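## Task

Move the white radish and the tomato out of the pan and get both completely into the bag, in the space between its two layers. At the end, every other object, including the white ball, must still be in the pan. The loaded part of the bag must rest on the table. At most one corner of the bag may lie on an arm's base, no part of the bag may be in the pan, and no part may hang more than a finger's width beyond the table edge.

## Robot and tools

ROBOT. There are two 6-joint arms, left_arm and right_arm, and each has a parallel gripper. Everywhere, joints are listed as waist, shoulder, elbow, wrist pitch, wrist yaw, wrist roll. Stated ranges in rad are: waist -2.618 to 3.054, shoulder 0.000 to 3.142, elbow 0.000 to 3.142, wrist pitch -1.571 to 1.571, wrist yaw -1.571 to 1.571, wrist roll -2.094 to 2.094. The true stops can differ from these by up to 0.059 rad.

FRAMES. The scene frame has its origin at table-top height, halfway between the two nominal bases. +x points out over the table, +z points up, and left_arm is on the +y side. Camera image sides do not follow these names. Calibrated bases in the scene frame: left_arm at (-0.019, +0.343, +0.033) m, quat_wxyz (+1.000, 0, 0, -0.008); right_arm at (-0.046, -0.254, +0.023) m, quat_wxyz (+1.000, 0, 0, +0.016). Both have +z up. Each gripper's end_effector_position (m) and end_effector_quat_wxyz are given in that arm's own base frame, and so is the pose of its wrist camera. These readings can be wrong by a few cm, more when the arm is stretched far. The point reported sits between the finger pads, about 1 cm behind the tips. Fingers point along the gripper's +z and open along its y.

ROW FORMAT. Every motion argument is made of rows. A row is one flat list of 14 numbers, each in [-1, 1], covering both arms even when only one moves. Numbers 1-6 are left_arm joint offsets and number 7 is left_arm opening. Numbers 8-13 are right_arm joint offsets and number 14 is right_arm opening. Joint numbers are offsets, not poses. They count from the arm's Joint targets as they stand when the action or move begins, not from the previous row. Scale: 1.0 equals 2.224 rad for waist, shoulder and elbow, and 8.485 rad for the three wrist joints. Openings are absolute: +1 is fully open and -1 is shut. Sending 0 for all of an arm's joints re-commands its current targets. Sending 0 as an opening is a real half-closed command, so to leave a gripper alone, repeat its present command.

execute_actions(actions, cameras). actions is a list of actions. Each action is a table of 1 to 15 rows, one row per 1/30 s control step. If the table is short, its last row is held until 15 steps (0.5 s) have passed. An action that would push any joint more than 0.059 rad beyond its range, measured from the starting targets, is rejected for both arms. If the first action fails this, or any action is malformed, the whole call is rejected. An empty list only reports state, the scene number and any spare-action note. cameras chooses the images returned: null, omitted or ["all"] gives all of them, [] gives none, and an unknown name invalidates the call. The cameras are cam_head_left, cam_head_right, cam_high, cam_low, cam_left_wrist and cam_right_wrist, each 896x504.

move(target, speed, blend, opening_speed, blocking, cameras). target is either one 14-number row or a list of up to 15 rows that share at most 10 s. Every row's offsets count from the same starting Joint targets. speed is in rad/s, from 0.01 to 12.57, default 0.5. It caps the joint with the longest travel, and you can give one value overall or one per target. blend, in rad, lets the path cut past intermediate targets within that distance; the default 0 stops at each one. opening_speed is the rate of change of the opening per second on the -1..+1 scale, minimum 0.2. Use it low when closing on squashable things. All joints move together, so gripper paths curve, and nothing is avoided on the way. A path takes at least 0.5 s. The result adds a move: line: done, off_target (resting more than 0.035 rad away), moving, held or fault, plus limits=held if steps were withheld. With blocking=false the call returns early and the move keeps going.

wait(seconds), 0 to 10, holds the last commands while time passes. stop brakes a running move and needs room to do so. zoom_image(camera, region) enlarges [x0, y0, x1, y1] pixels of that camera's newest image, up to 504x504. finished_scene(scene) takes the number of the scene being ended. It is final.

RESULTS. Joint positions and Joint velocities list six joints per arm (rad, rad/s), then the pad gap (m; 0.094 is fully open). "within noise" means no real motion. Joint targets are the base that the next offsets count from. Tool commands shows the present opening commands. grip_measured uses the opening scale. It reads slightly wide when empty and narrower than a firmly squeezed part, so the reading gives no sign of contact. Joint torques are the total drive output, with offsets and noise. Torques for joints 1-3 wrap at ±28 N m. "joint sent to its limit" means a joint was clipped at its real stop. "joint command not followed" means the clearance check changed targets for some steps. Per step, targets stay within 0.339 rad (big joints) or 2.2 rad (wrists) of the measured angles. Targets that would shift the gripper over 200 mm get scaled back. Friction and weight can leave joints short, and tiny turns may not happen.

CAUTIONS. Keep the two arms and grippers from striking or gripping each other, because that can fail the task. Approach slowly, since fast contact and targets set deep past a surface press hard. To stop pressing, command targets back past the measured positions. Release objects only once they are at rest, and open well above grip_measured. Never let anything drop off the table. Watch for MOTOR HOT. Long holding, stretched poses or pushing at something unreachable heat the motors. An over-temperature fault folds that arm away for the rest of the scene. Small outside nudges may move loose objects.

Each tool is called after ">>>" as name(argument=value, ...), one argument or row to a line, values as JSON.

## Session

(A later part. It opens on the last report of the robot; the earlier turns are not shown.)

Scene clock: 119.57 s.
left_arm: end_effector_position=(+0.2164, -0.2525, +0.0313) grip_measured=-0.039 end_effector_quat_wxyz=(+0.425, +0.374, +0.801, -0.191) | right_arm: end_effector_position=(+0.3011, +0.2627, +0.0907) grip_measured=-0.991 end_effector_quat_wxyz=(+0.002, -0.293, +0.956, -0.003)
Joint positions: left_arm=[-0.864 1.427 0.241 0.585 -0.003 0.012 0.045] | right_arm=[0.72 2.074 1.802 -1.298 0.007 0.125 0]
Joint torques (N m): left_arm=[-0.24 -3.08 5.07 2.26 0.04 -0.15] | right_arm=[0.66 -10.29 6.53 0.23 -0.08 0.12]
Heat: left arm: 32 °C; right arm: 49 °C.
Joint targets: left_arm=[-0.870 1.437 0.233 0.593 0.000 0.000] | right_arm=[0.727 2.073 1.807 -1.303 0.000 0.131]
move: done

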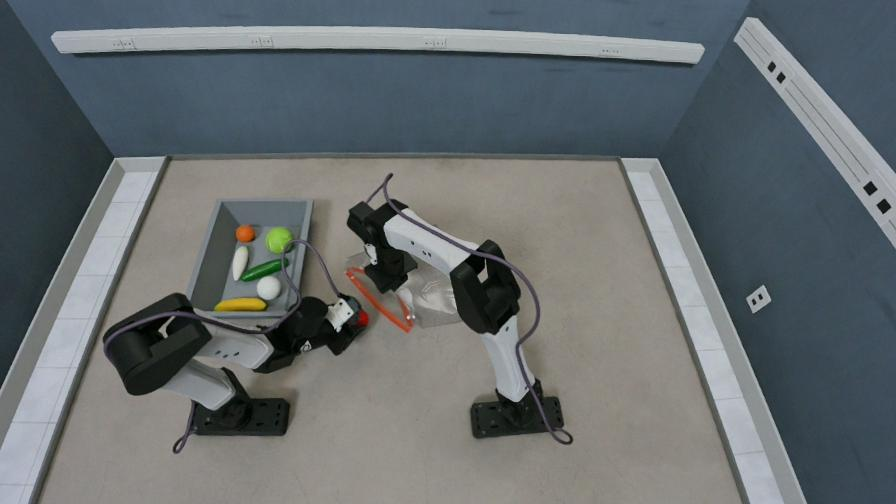

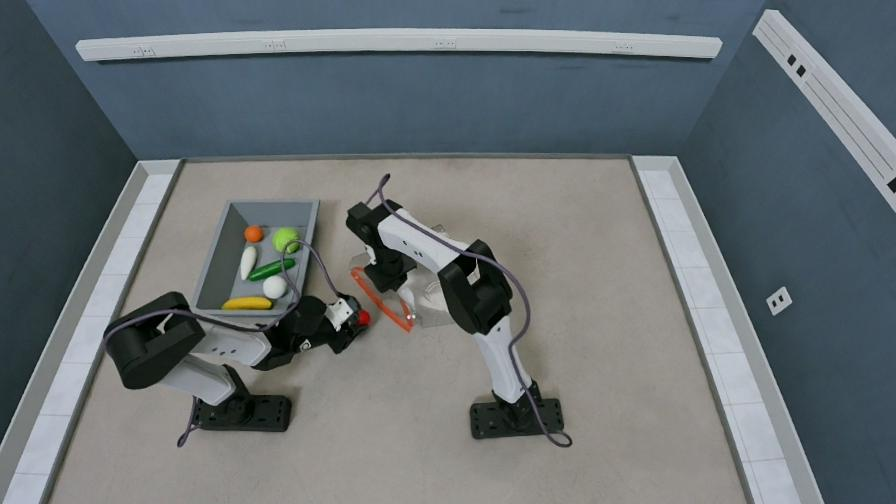

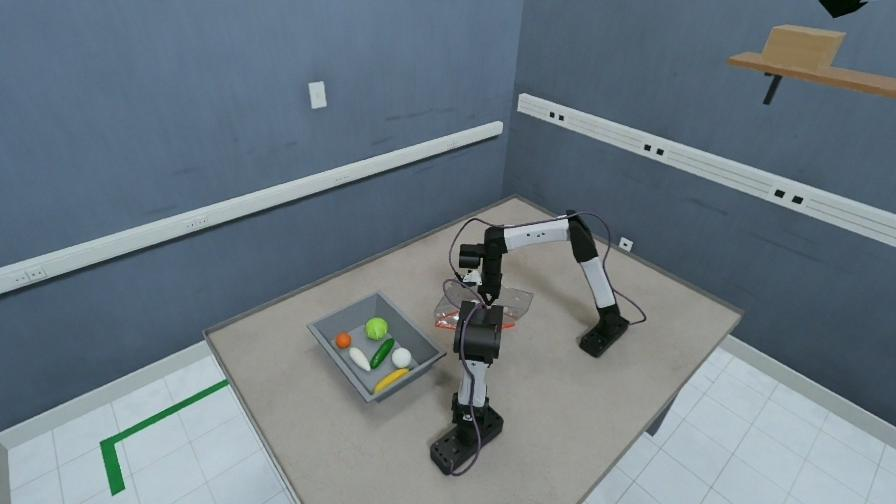

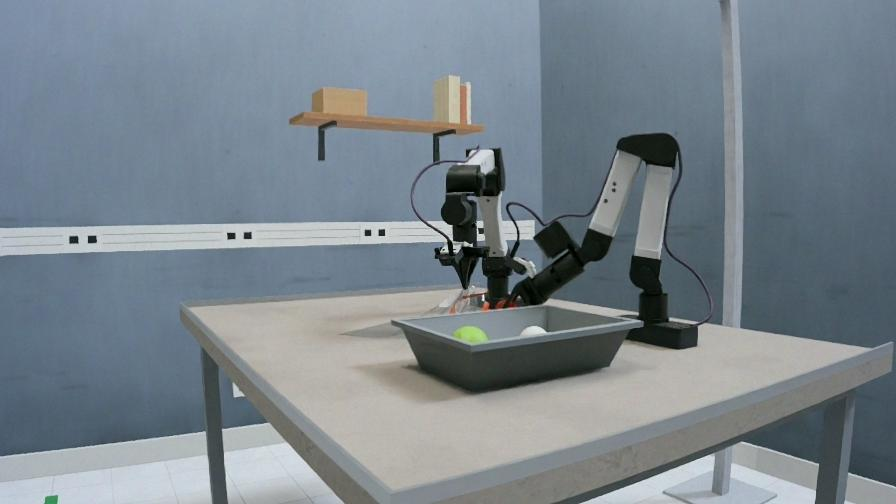

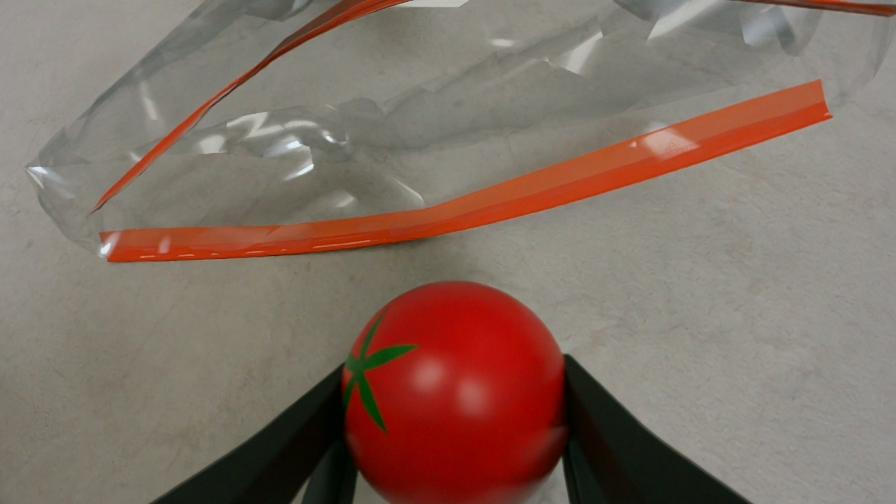

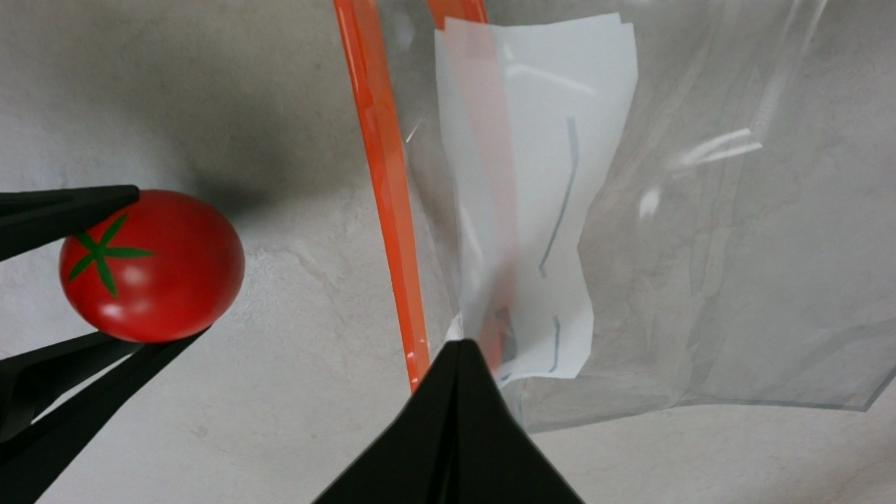

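>>> move(
  target=[0.045, 0, 0, 0, 0, 0, -0.12, 0, 0, 0.049, -0.01025, 0, 0, -1],
  speed=0.15,
)

>>> zoom_image(
  camera="cam_left_wrist",
  region=[100, 0, 600, 420],
)

>>> zoom_image(
  camera="cam_high",
  region=[400, 220, 580, 380],
)

>>> zoom_image(
  camera="cam_low",
  region=[400, 220, 580, 350],
)

Scene clock: 126.33 s.
left_arm: end_effector_position=(+0.2379, -0.2326, +0.0314) grip_measured=-0.039 end_effector_quat_wxyz=(+0.434, +0.339, +0.817, -0.173) | right_arm: end_effector_position=(+0.3013, +0.2629, +0.1128) grip_measured=-0.991 end_effector_quat_wxyz=(+0.003, -0.293, +0.956, -0.003)
Joint positions: left_arm=[-0.776 1.427 0.241 0.586 -0.003 0.012 0.045] | right_arm=[0.72 2.074 1.889 -1.383 0.007 0.125 0]
Joint torques (N m): left_arm=[0.69 -3.1 5.08 2.3 0.03 -0.15] | right_arm=[0.66 -10.29 8.51 0.22 -0.08 0.11]
Heat: left arm: 32 °C; right arm: 49 °C.
Joint targets: left_arm=[-0.770 1.437 0.233 0.593 0.000 0.000] | right_arm=[0.727 2.073 1.916 -1.389 0.000 0.131]
move: done

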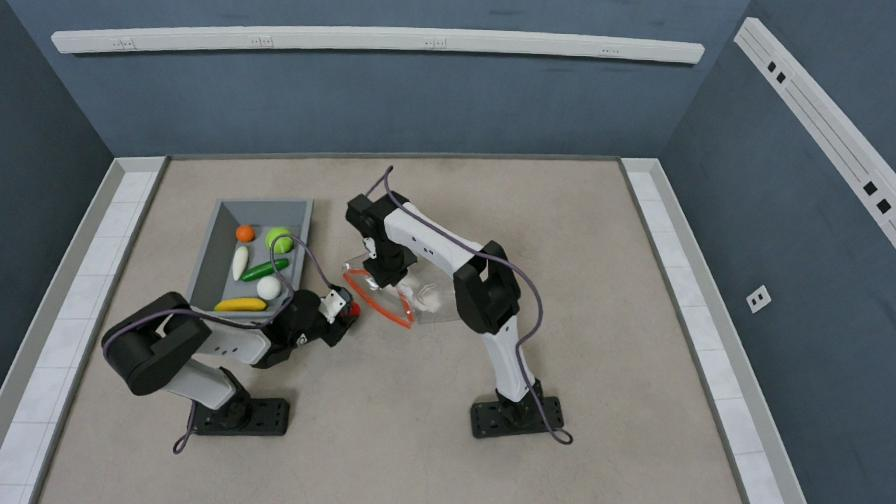

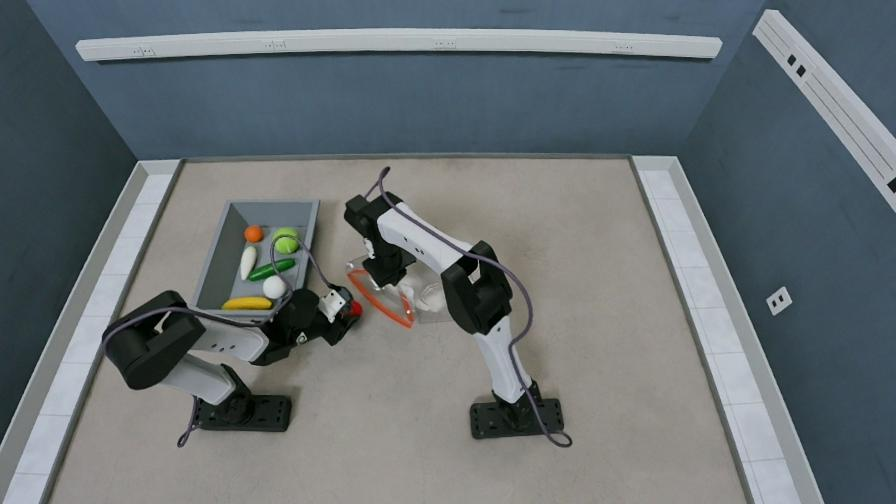

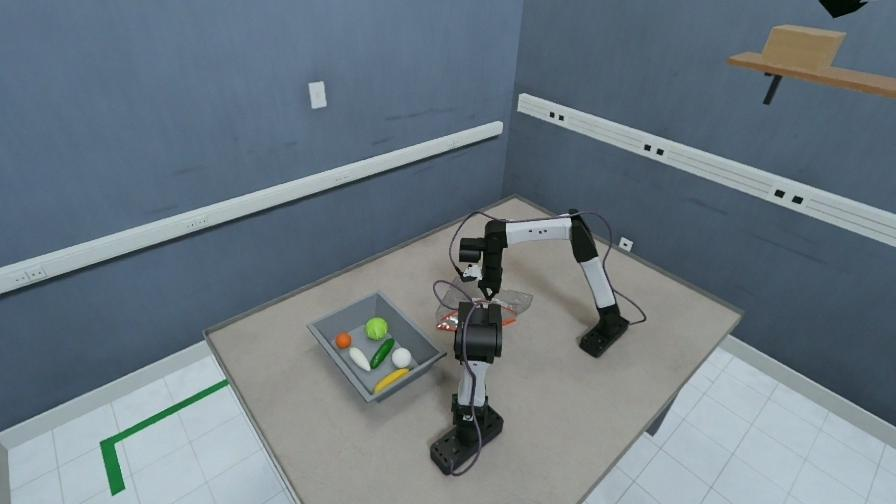

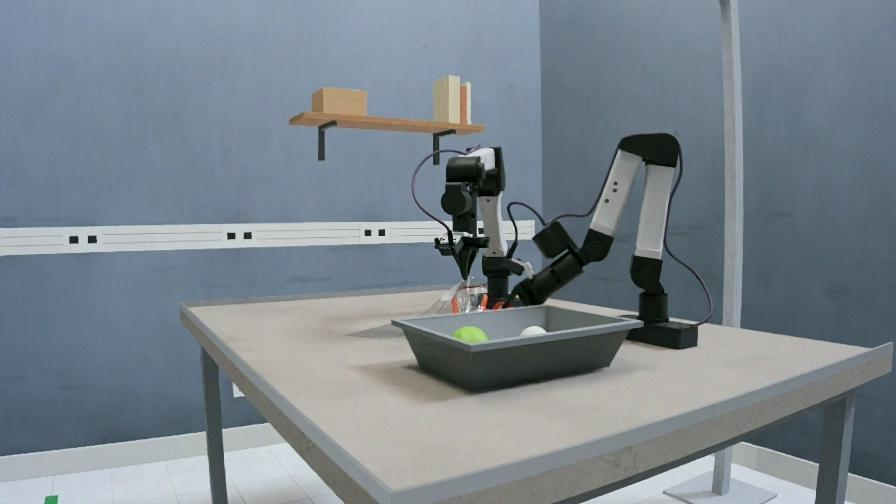

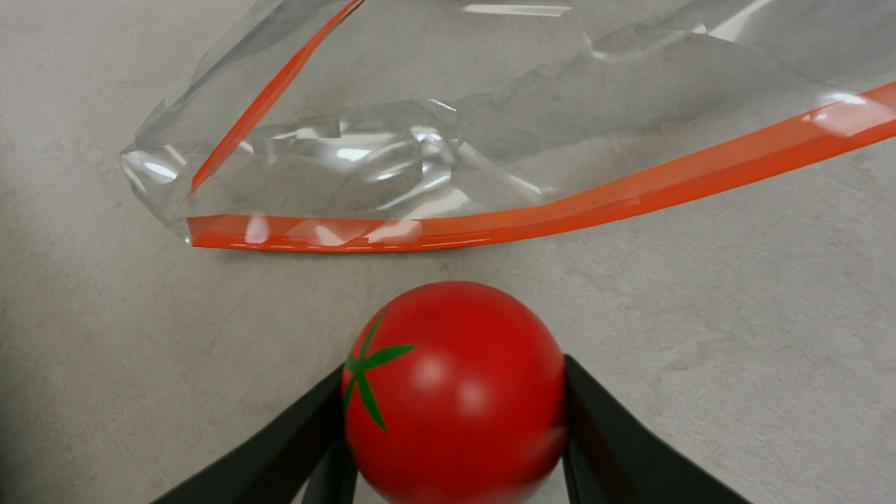

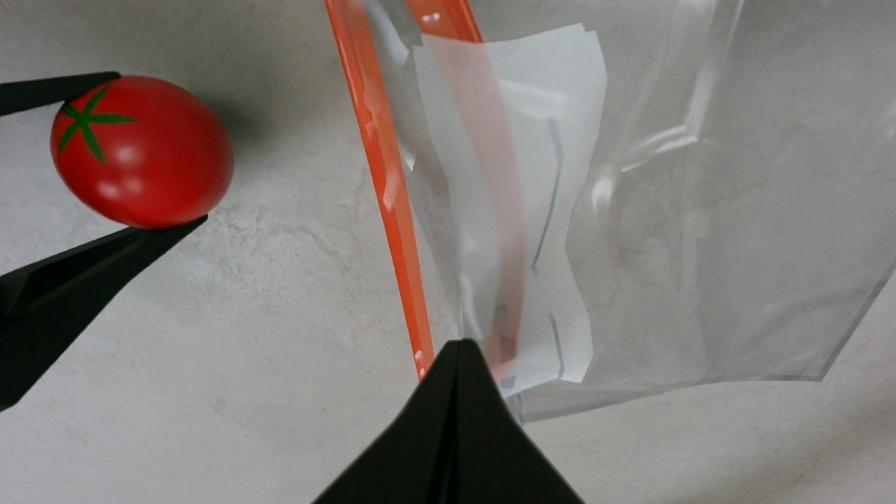

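Scaled by 1.008 from the camera's 896x504 image, which has a finer 1280x720 frame.

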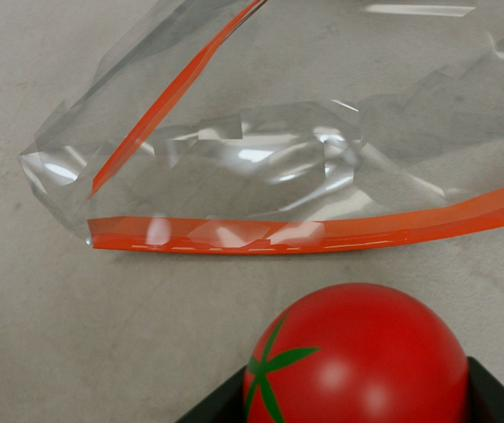

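Scaled by 2.800 from the camera's 896x504 image, which has a finer 1280x720 frame.

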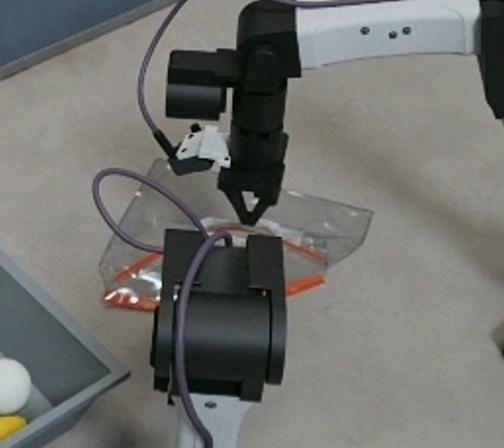

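Scaled by 2.800 from the camera's 896x504 image, which has a finer 1280x720 frame.

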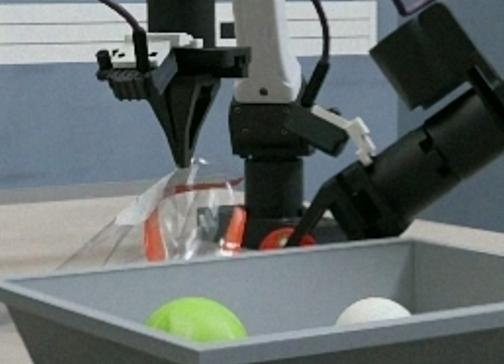

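>>> move(
  target=[
    [0, 0.1655, 0.0832, 0.0304, 0, 0, -0.12, 0, 0, 0, 0, 0, 0, -1],
  ],
  speed=0.3,
  cameras=["cam_left_wrist", "cam_low", "cam_right_wrist", "cam_high"],
)

>>> zoom_image(
  camera="cam_low",
  region=[400, 220, 580, 350],
)

Scene clock: 129.20 s.
left_arm: end_effector_position=(+0.2795, -0.2734, +0.0132) grip_measured=-0.039 end_effector_quat_wxyz=(+0.455, +0.334, +0.805, -0.181) | right_arm: end_effector_position=(+0.3011, +0.2627, +0.1128) grip_measured=-0.991 end_effector_quat_wxyz=(+0.002, -0.293, +0.956, -0.003)
Joint positions: left_arm=[-0.776 1.791 0.402 0.843 -0.003 0.012 0.045] | right_arm=[0.72 2.074 1.889 -1.385 0.007 0.125 0]
Joint torques (N m): left_arm=[0.73 -5.08 6.28 2.32 0.04 -0.15] | right_arm=[0.66 -10.3 8.53 0.23 -0.08 0.12]
Heat: left arm: 33 °C; right arm: 49 °C.
Joint targets: left_arm=[-0.770 1.805 0.418 0.851 0.000 0.000] | right_arm=[0.727 2.073 1.916 -1.390 0.000 0.131]
move: done
Images, in order (width x height): cam_high 896x504, cam_low 896x504, cam_left_wrist 896x504, cam_right_wrist 896x504.

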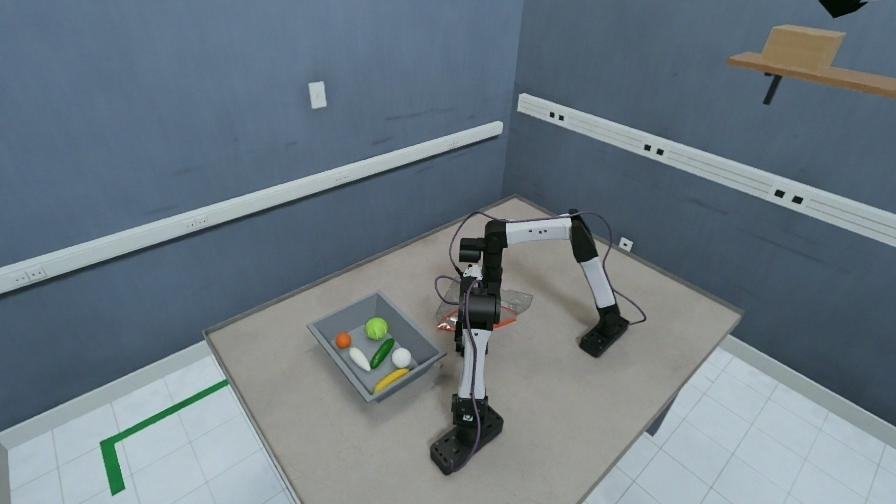

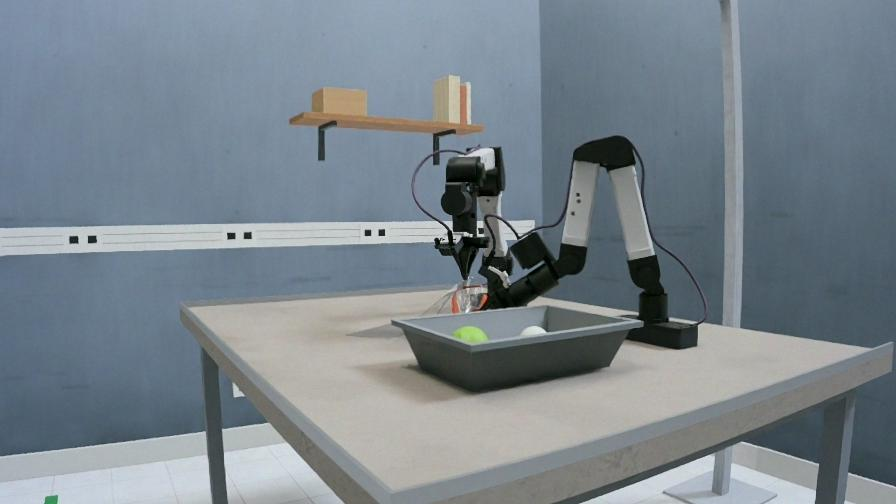

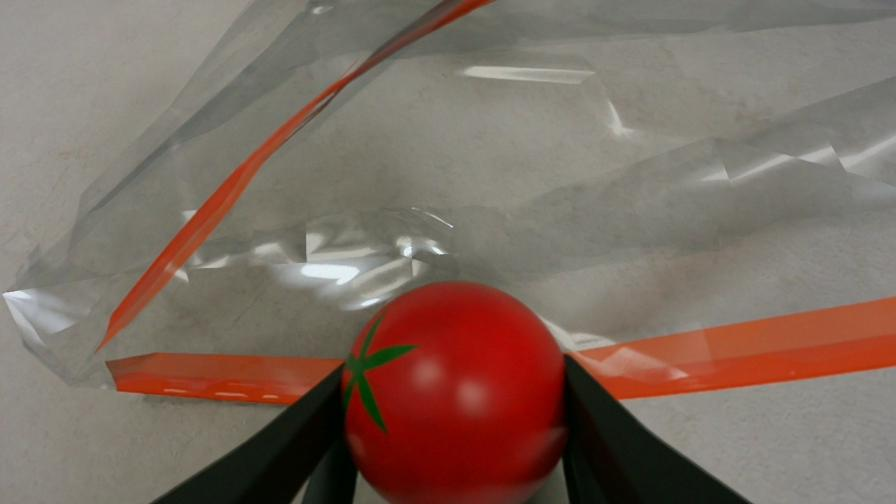

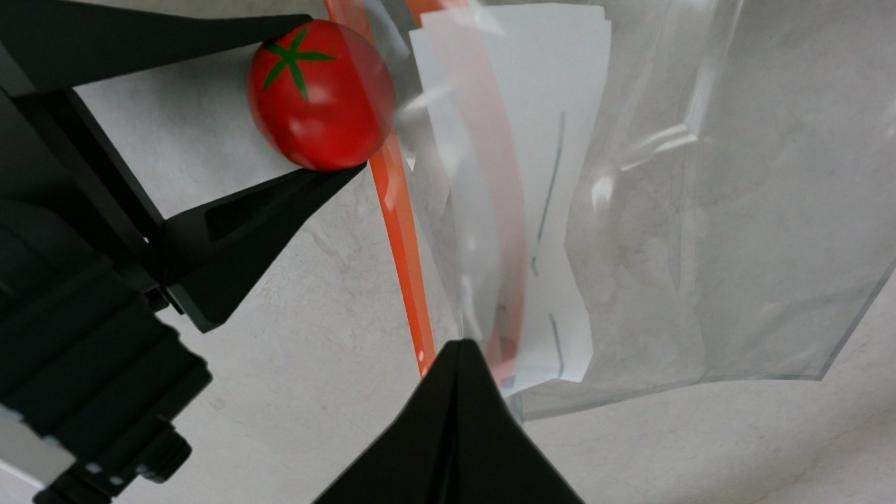

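Scaled by 2.800 from the camera's 896x504 image, which has a finer 1280x720 frame.

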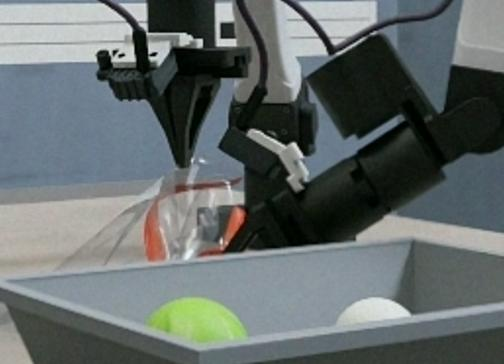

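>>> zoom_image(
  camera="cam_right_wrist",
  region=[0, 0, 504, 504],
)

>>> zoom_image(
  camera="cam_high",
  region=[430, 230, 550, 350],
)

>>> zoom_image(
  camera="cam_low",
  region=[420, 240, 540, 330],
)

Scaled by 1.000.

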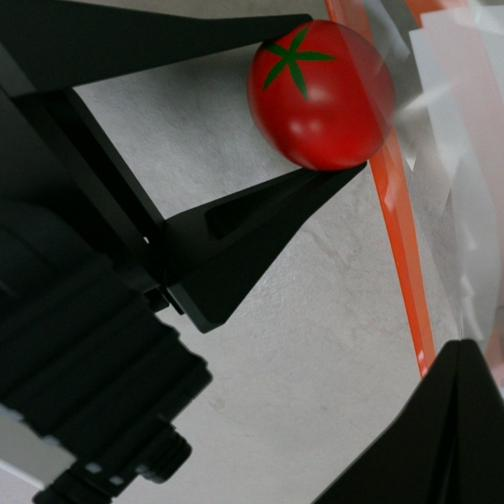

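Scaled by 4.200 from the camera's 896x504 image, which has a finer 1280x720 frame.

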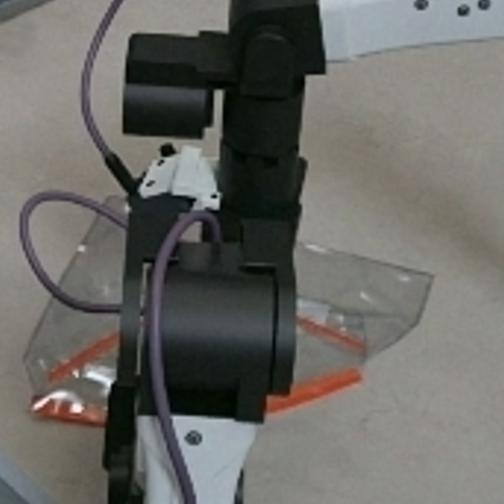

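Scaled by 4.200 from the camera's 896x504 image, which has a finer 1280x720 frame.

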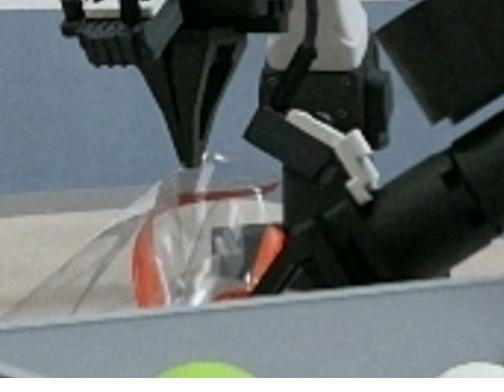

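>>> move(
  target=[
    [0, 0, 0, 0, 0, -0.0625, -0.12, 0, 0, 0, 0, 0, 0, -1],
    [0, 0.0748, 0.094, -0.0038, 0, -0.0625, -0.12, 0, 0, 0, 0, 0, 0, -1],
  ],
  speed=[0.5, 0.15],
  cameras=["cam_left_wrist", "cam_low", "cam_right_wrist", "cam_high"],
)

>>> zoom_image(
  camera="cam_low",
  region=[420, 240, 540, 330],
)

Scene clock: 135.83 s.
left_arm: end_effector_position=(+0.3196, -0.3127, +0.0133) grip_measured=-0.039 end_effector_quat_wxyz=(+0.405, +0.110, +0.855, -0.304) | right_arm: end_effector_position=(+0.3011, +0.2627, +0.1128) grip_measured=-0.991 end_effector_quat_wxyz=(+0.002, -0.293, +0.956, -0.003)
Joint positions: left_arm=[-0.776 1.954 0.611 0.834 -0.003 -0.518 0.045] | right_arm=[0.72 2.074 1.889 -1.385 0.007 0.125 0]
Joint torques (N m): left_arm=[0.68 -6.46 6.65 2.11 0.01 -0.14] | right_arm=[0.66 -10.3 8.54 0.24 -0.08 0.11]
Heat: left arm: 33 °C; right arm: 49 °C.
Joint targets: left_arm=[-0.770 1.971 0.627 0.818 0.000 -0.530] | right_arm=[0.727 2.073 1.916 -1.390 0.000 0.131]
move: done
Images, in order (width x height): cam_high 896x504, cam_low 896x504, cam_left_wrist 896x504, cam_right_wrist 896x504.

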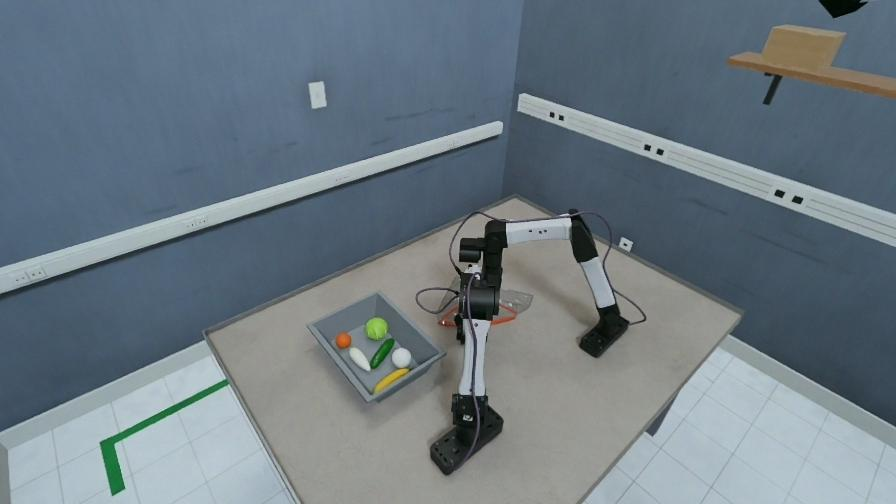

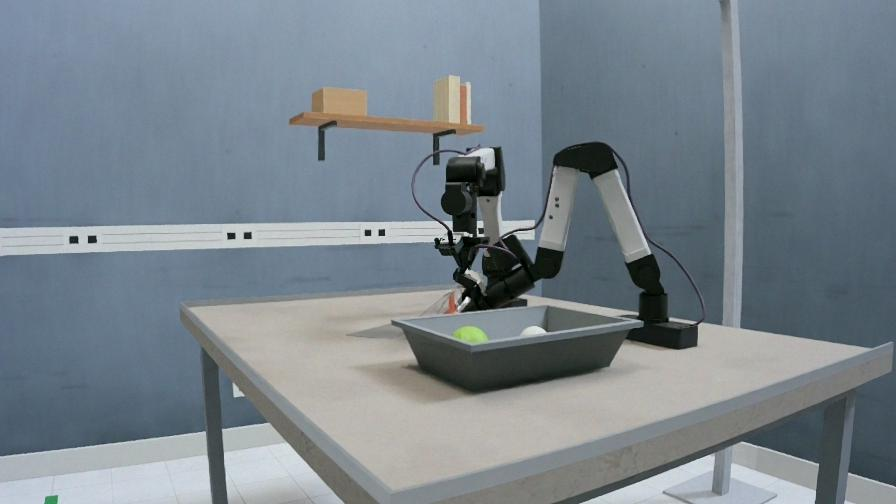

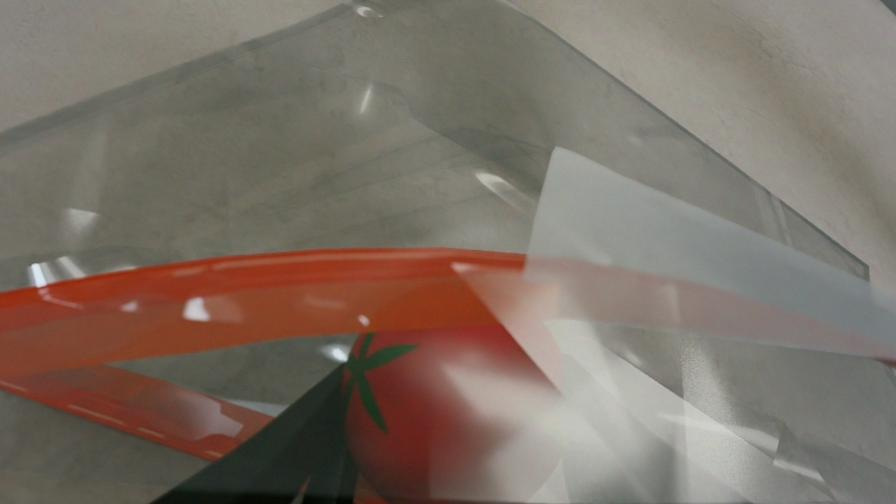

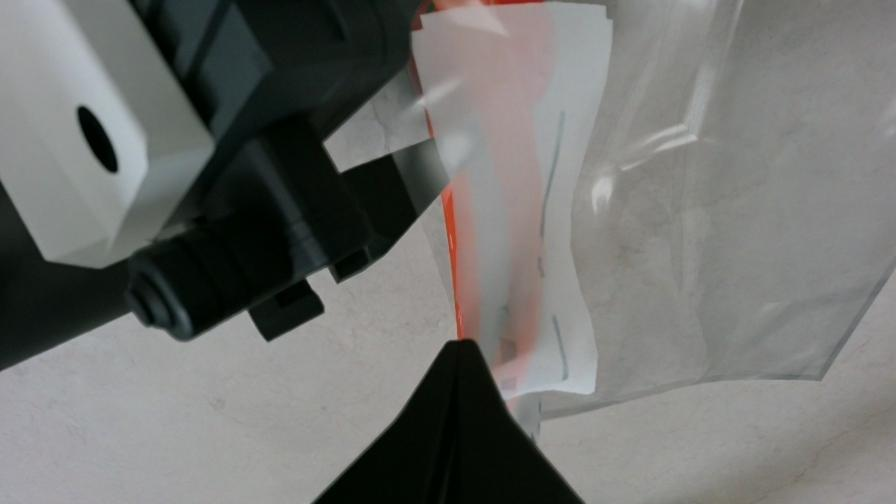

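Scaled by 4.200 from the camera's 896x504 image, which has a finer 1280x720 frame.

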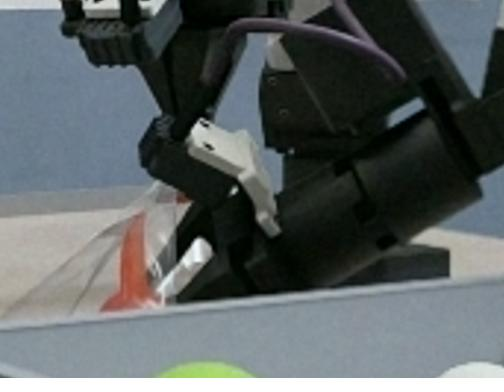

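>>> move(
  target=[0, 0.0225, 0, 0.009, 0, 0, -0.12, 0, 0, 0, 0, 0, 0, -1],
  speed=0.1,
  cameras=["cam_left_wrist", "cam_right_wrist"],
)

Scene clock: 137.87 s.
left_arm: end_effector_position=(+0.3205, -0.3136, +0.0038) grip_measured=-0.039 end_effector_quat_wxyz=(+0.406, +0.110, +0.854, -0.305) | right_arm: end_effector_position=(+0.3011, +0.2627, +0.1128) grip_measured=-0.991 end_effector_quat_wxyz=(+0.002, -0.293, +0.956, -0.003)
Joint positions: left_arm=[-0.776 2.003 0.611 0.887 -0.003 -0.518 0.045] | right_arm=[0.72 2.074 1.889 -1.385 0.007 0.125 0]
Joint torques (N m): left_arm=[0.68 -6.6 6.32 2.37 0.01 -0.13] | right_arm=[0.68 -10.3 8.55 0.24 -0.08 0.12]
Heat: left arm: 33 °C; right arm: 49 °C.
Joint targets: left_arm=[-0.770 2.021 0.627 0.895 0.000 -0.530] | right_arm=[0.727 2.073 1.916 -1.390 0.000 0.131]
move: done
Images, in order (width x height): cam_left_wrist 896x504, cam_right_wrist 896x504.

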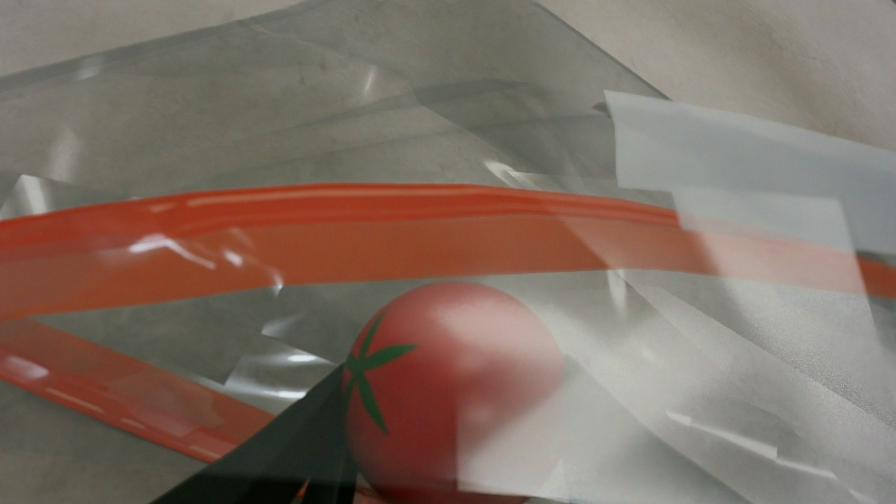

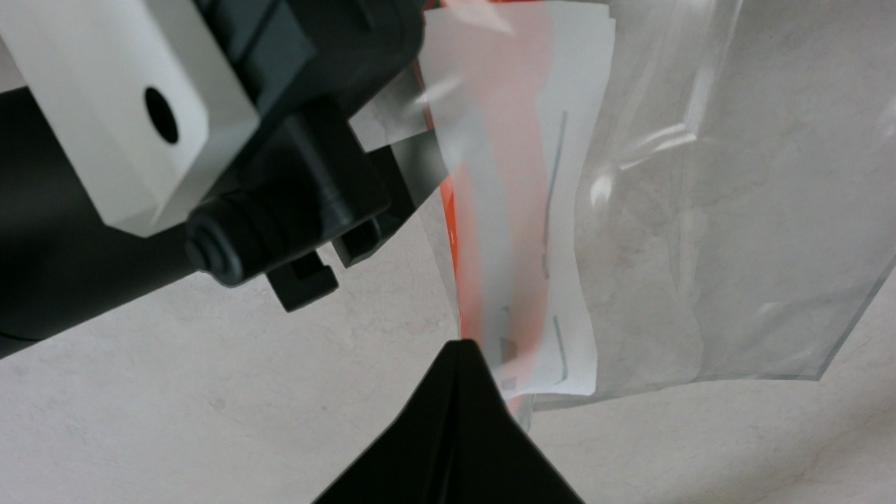

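>>> move(
  target=[0, 0, 0, 0, 0, 0, 0.3, 0, 0, 0, 0, 0, 0, -1],
  speed=0.1,
  opening_speed=0.4,
  cameras=["cam_left_wrist", "cam_right_wrist"],
)

Scene clock: 139.30 s.
left_arm: end_effector_position=(+0.3207, -0.3138, +0.0043) grip_measured=+0.298 end_effector_quat_wxyz=(+0.407, +0.110, +0.854, -0.306) | right_arm: end_effector_position=(+0.3011, +0.2627, +0.1128) grip_measured=-0.991 end_effector_quat_wxyz=(+0.002, -0.293, +0.956, -0.003)
Joint positions: left_arm=[-0.776 2.003 0.611 0.89 -0.003 -0.518 0.061] | right_arm=[0.72 2.074 1.889 -1.385 0.007 0.125 0]
Joint torques (N m): left_arm=[0.66 -6.64 6.38 2.37 0.01 -0.13] | right_arm=[0.66 -10.3 8.51 0.23 -0.08 0.12]
Heat: left arm: 33 °C; right arm: 49 °C.
Joint targets: left_arm=[-0.770 2.021 0.627 0.895 0.000 -0.530] | right_arm=[0.727 2.073 1.916 -1.390 0.000 0.131]
move: done
Images, in order (width x height): cam_left_wrist 896x504, cam_right_wrist 896x504.

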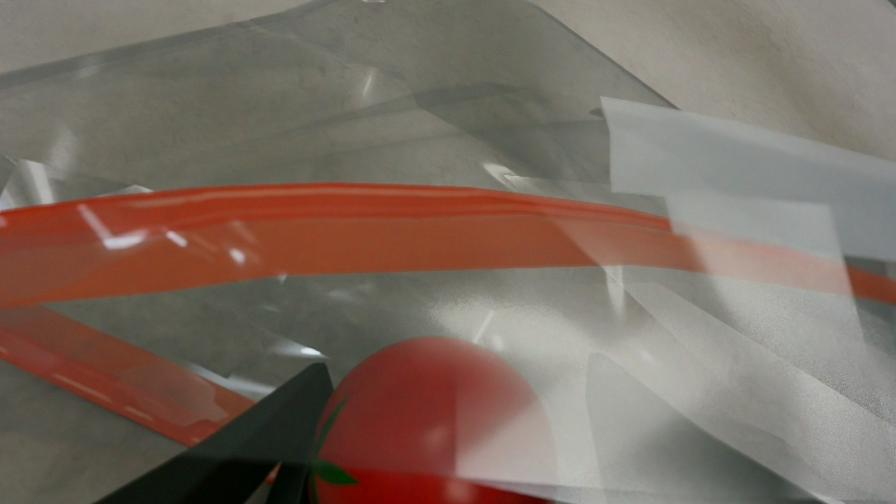

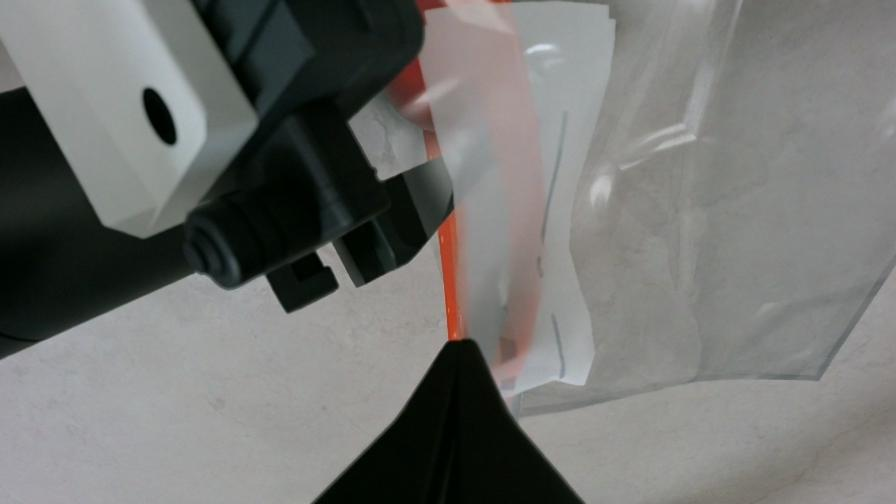

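>>> move(
  target=[0, -0.1432, -0.1598, -0.0008, 0, 0, 0.3, 0, 0, 0, 0, 0, 0, -1],
  speed=0.25,
)

>>> zoom_image(
  camera="cam_right_wrist",
  region=[200, 0, 700, 420],
)

>>> zoom_image(
  camera="cam_low",
  region=[420, 240, 540, 330],
)

Scene clock: 141.57 s.
left_arm: end_effector_position=(+0.2579, -0.2522, +0.0112) grip_measured=+0.298 end_effector_quat_wxyz=(+0.392, +0.111, +0.865, -0.294) | right_arm: end_effector_position=(+0.3011, +0.2627, +0.1128) grip_measured=-0.991 end_effector_quat_wxyz=(+0.002, -0.293, +0.956, -0.003)
Joint positions: left_arm=[-0.776 1.723 0.28 0.896 -0.003 -0.519 0.061] | right_arm=[0.72 2.074 1.889 -1.385 0.007 0.125 0]
Joint torques (N m): left_arm=[0.66 -6.82 3.62 2.19 0.02 -0.13] | right_arm=[0.68 -10.29 8.54 0.23 -0.08 0.12]
Heat: left arm: 34 °C; right arm: 49 °C.
Joint targets: left_arm=[-0.770 1.703 0.272 0.888 0.000 -0.530] | right_arm=[0.727 2.073 1.916 -1.390 0.000 0.131]
move: done

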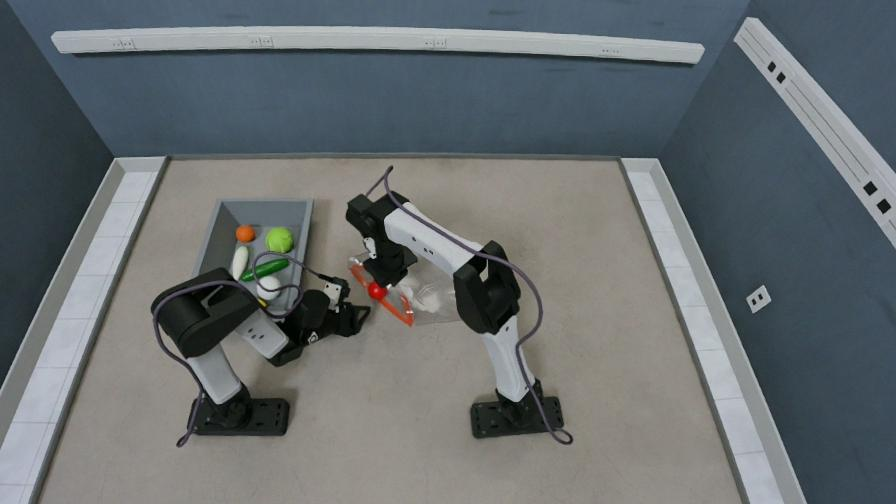

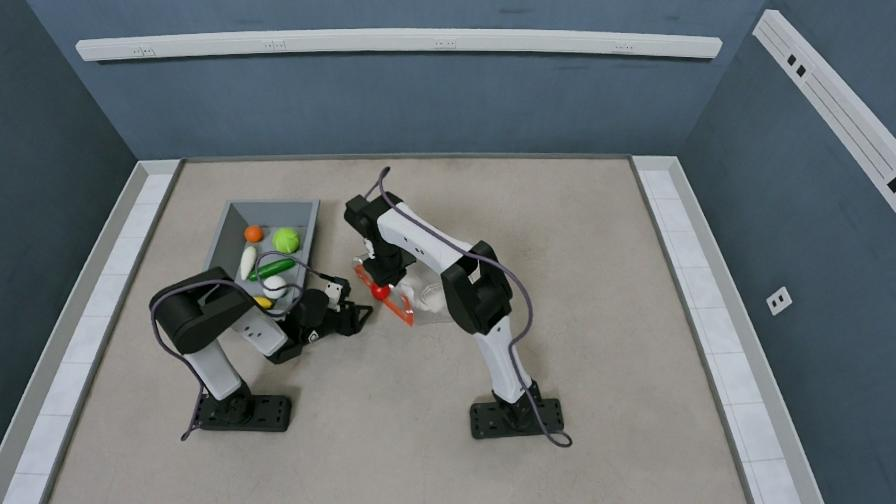

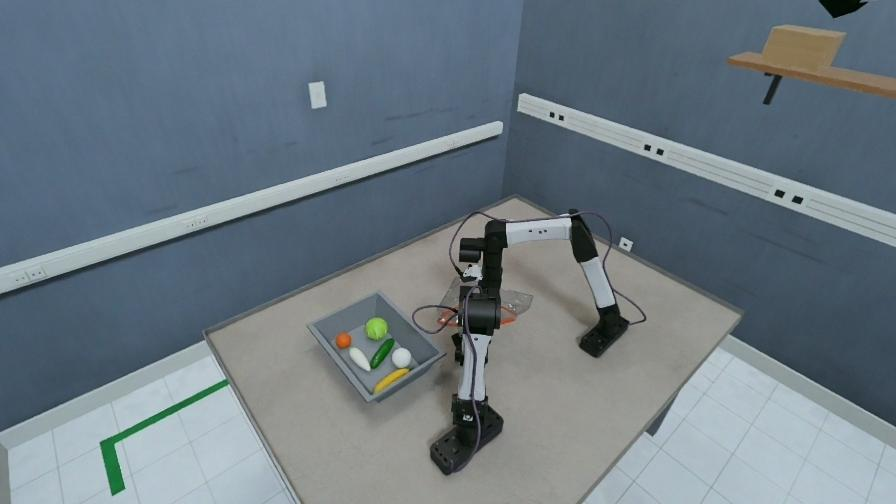

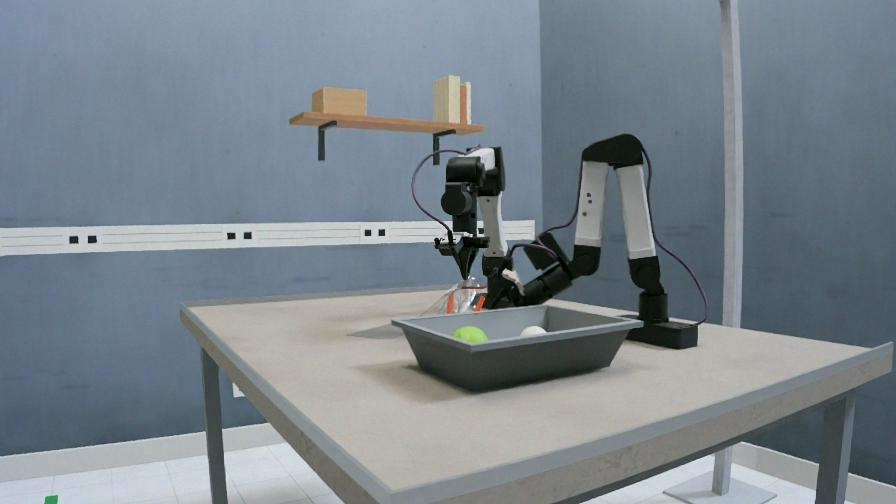

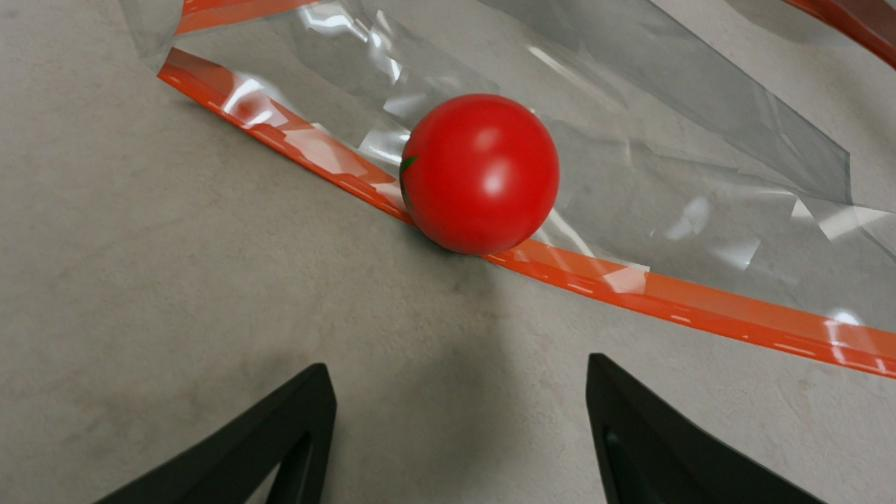

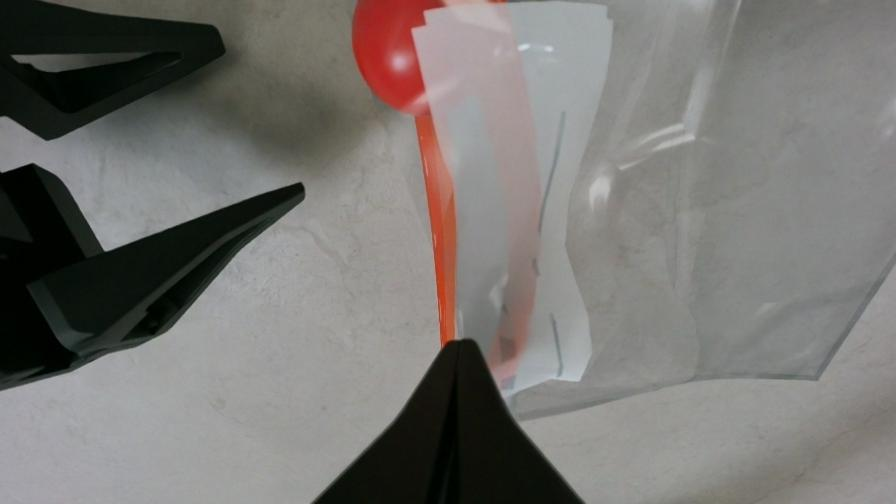

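Scaled by 1.008 from the camera's 896x504 image, which has a finer 1280x720 frame.

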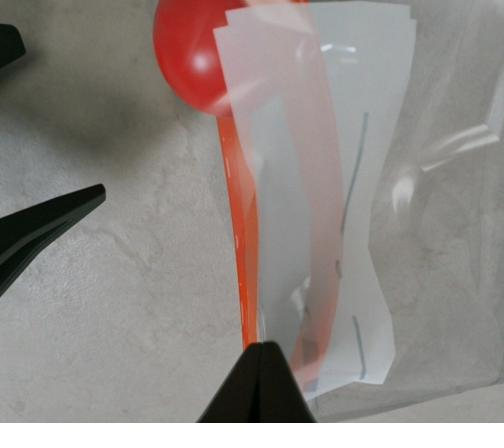

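Scaled by 4.200 from the camera's 896x504 image, which has a finer 1280x720 frame.

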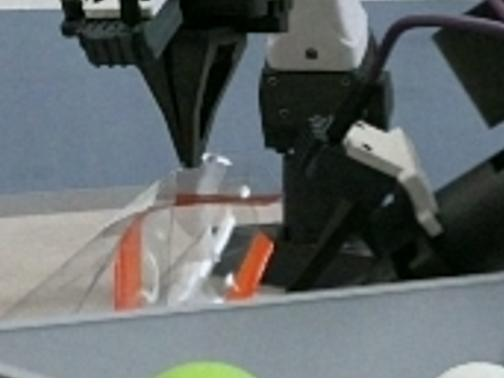

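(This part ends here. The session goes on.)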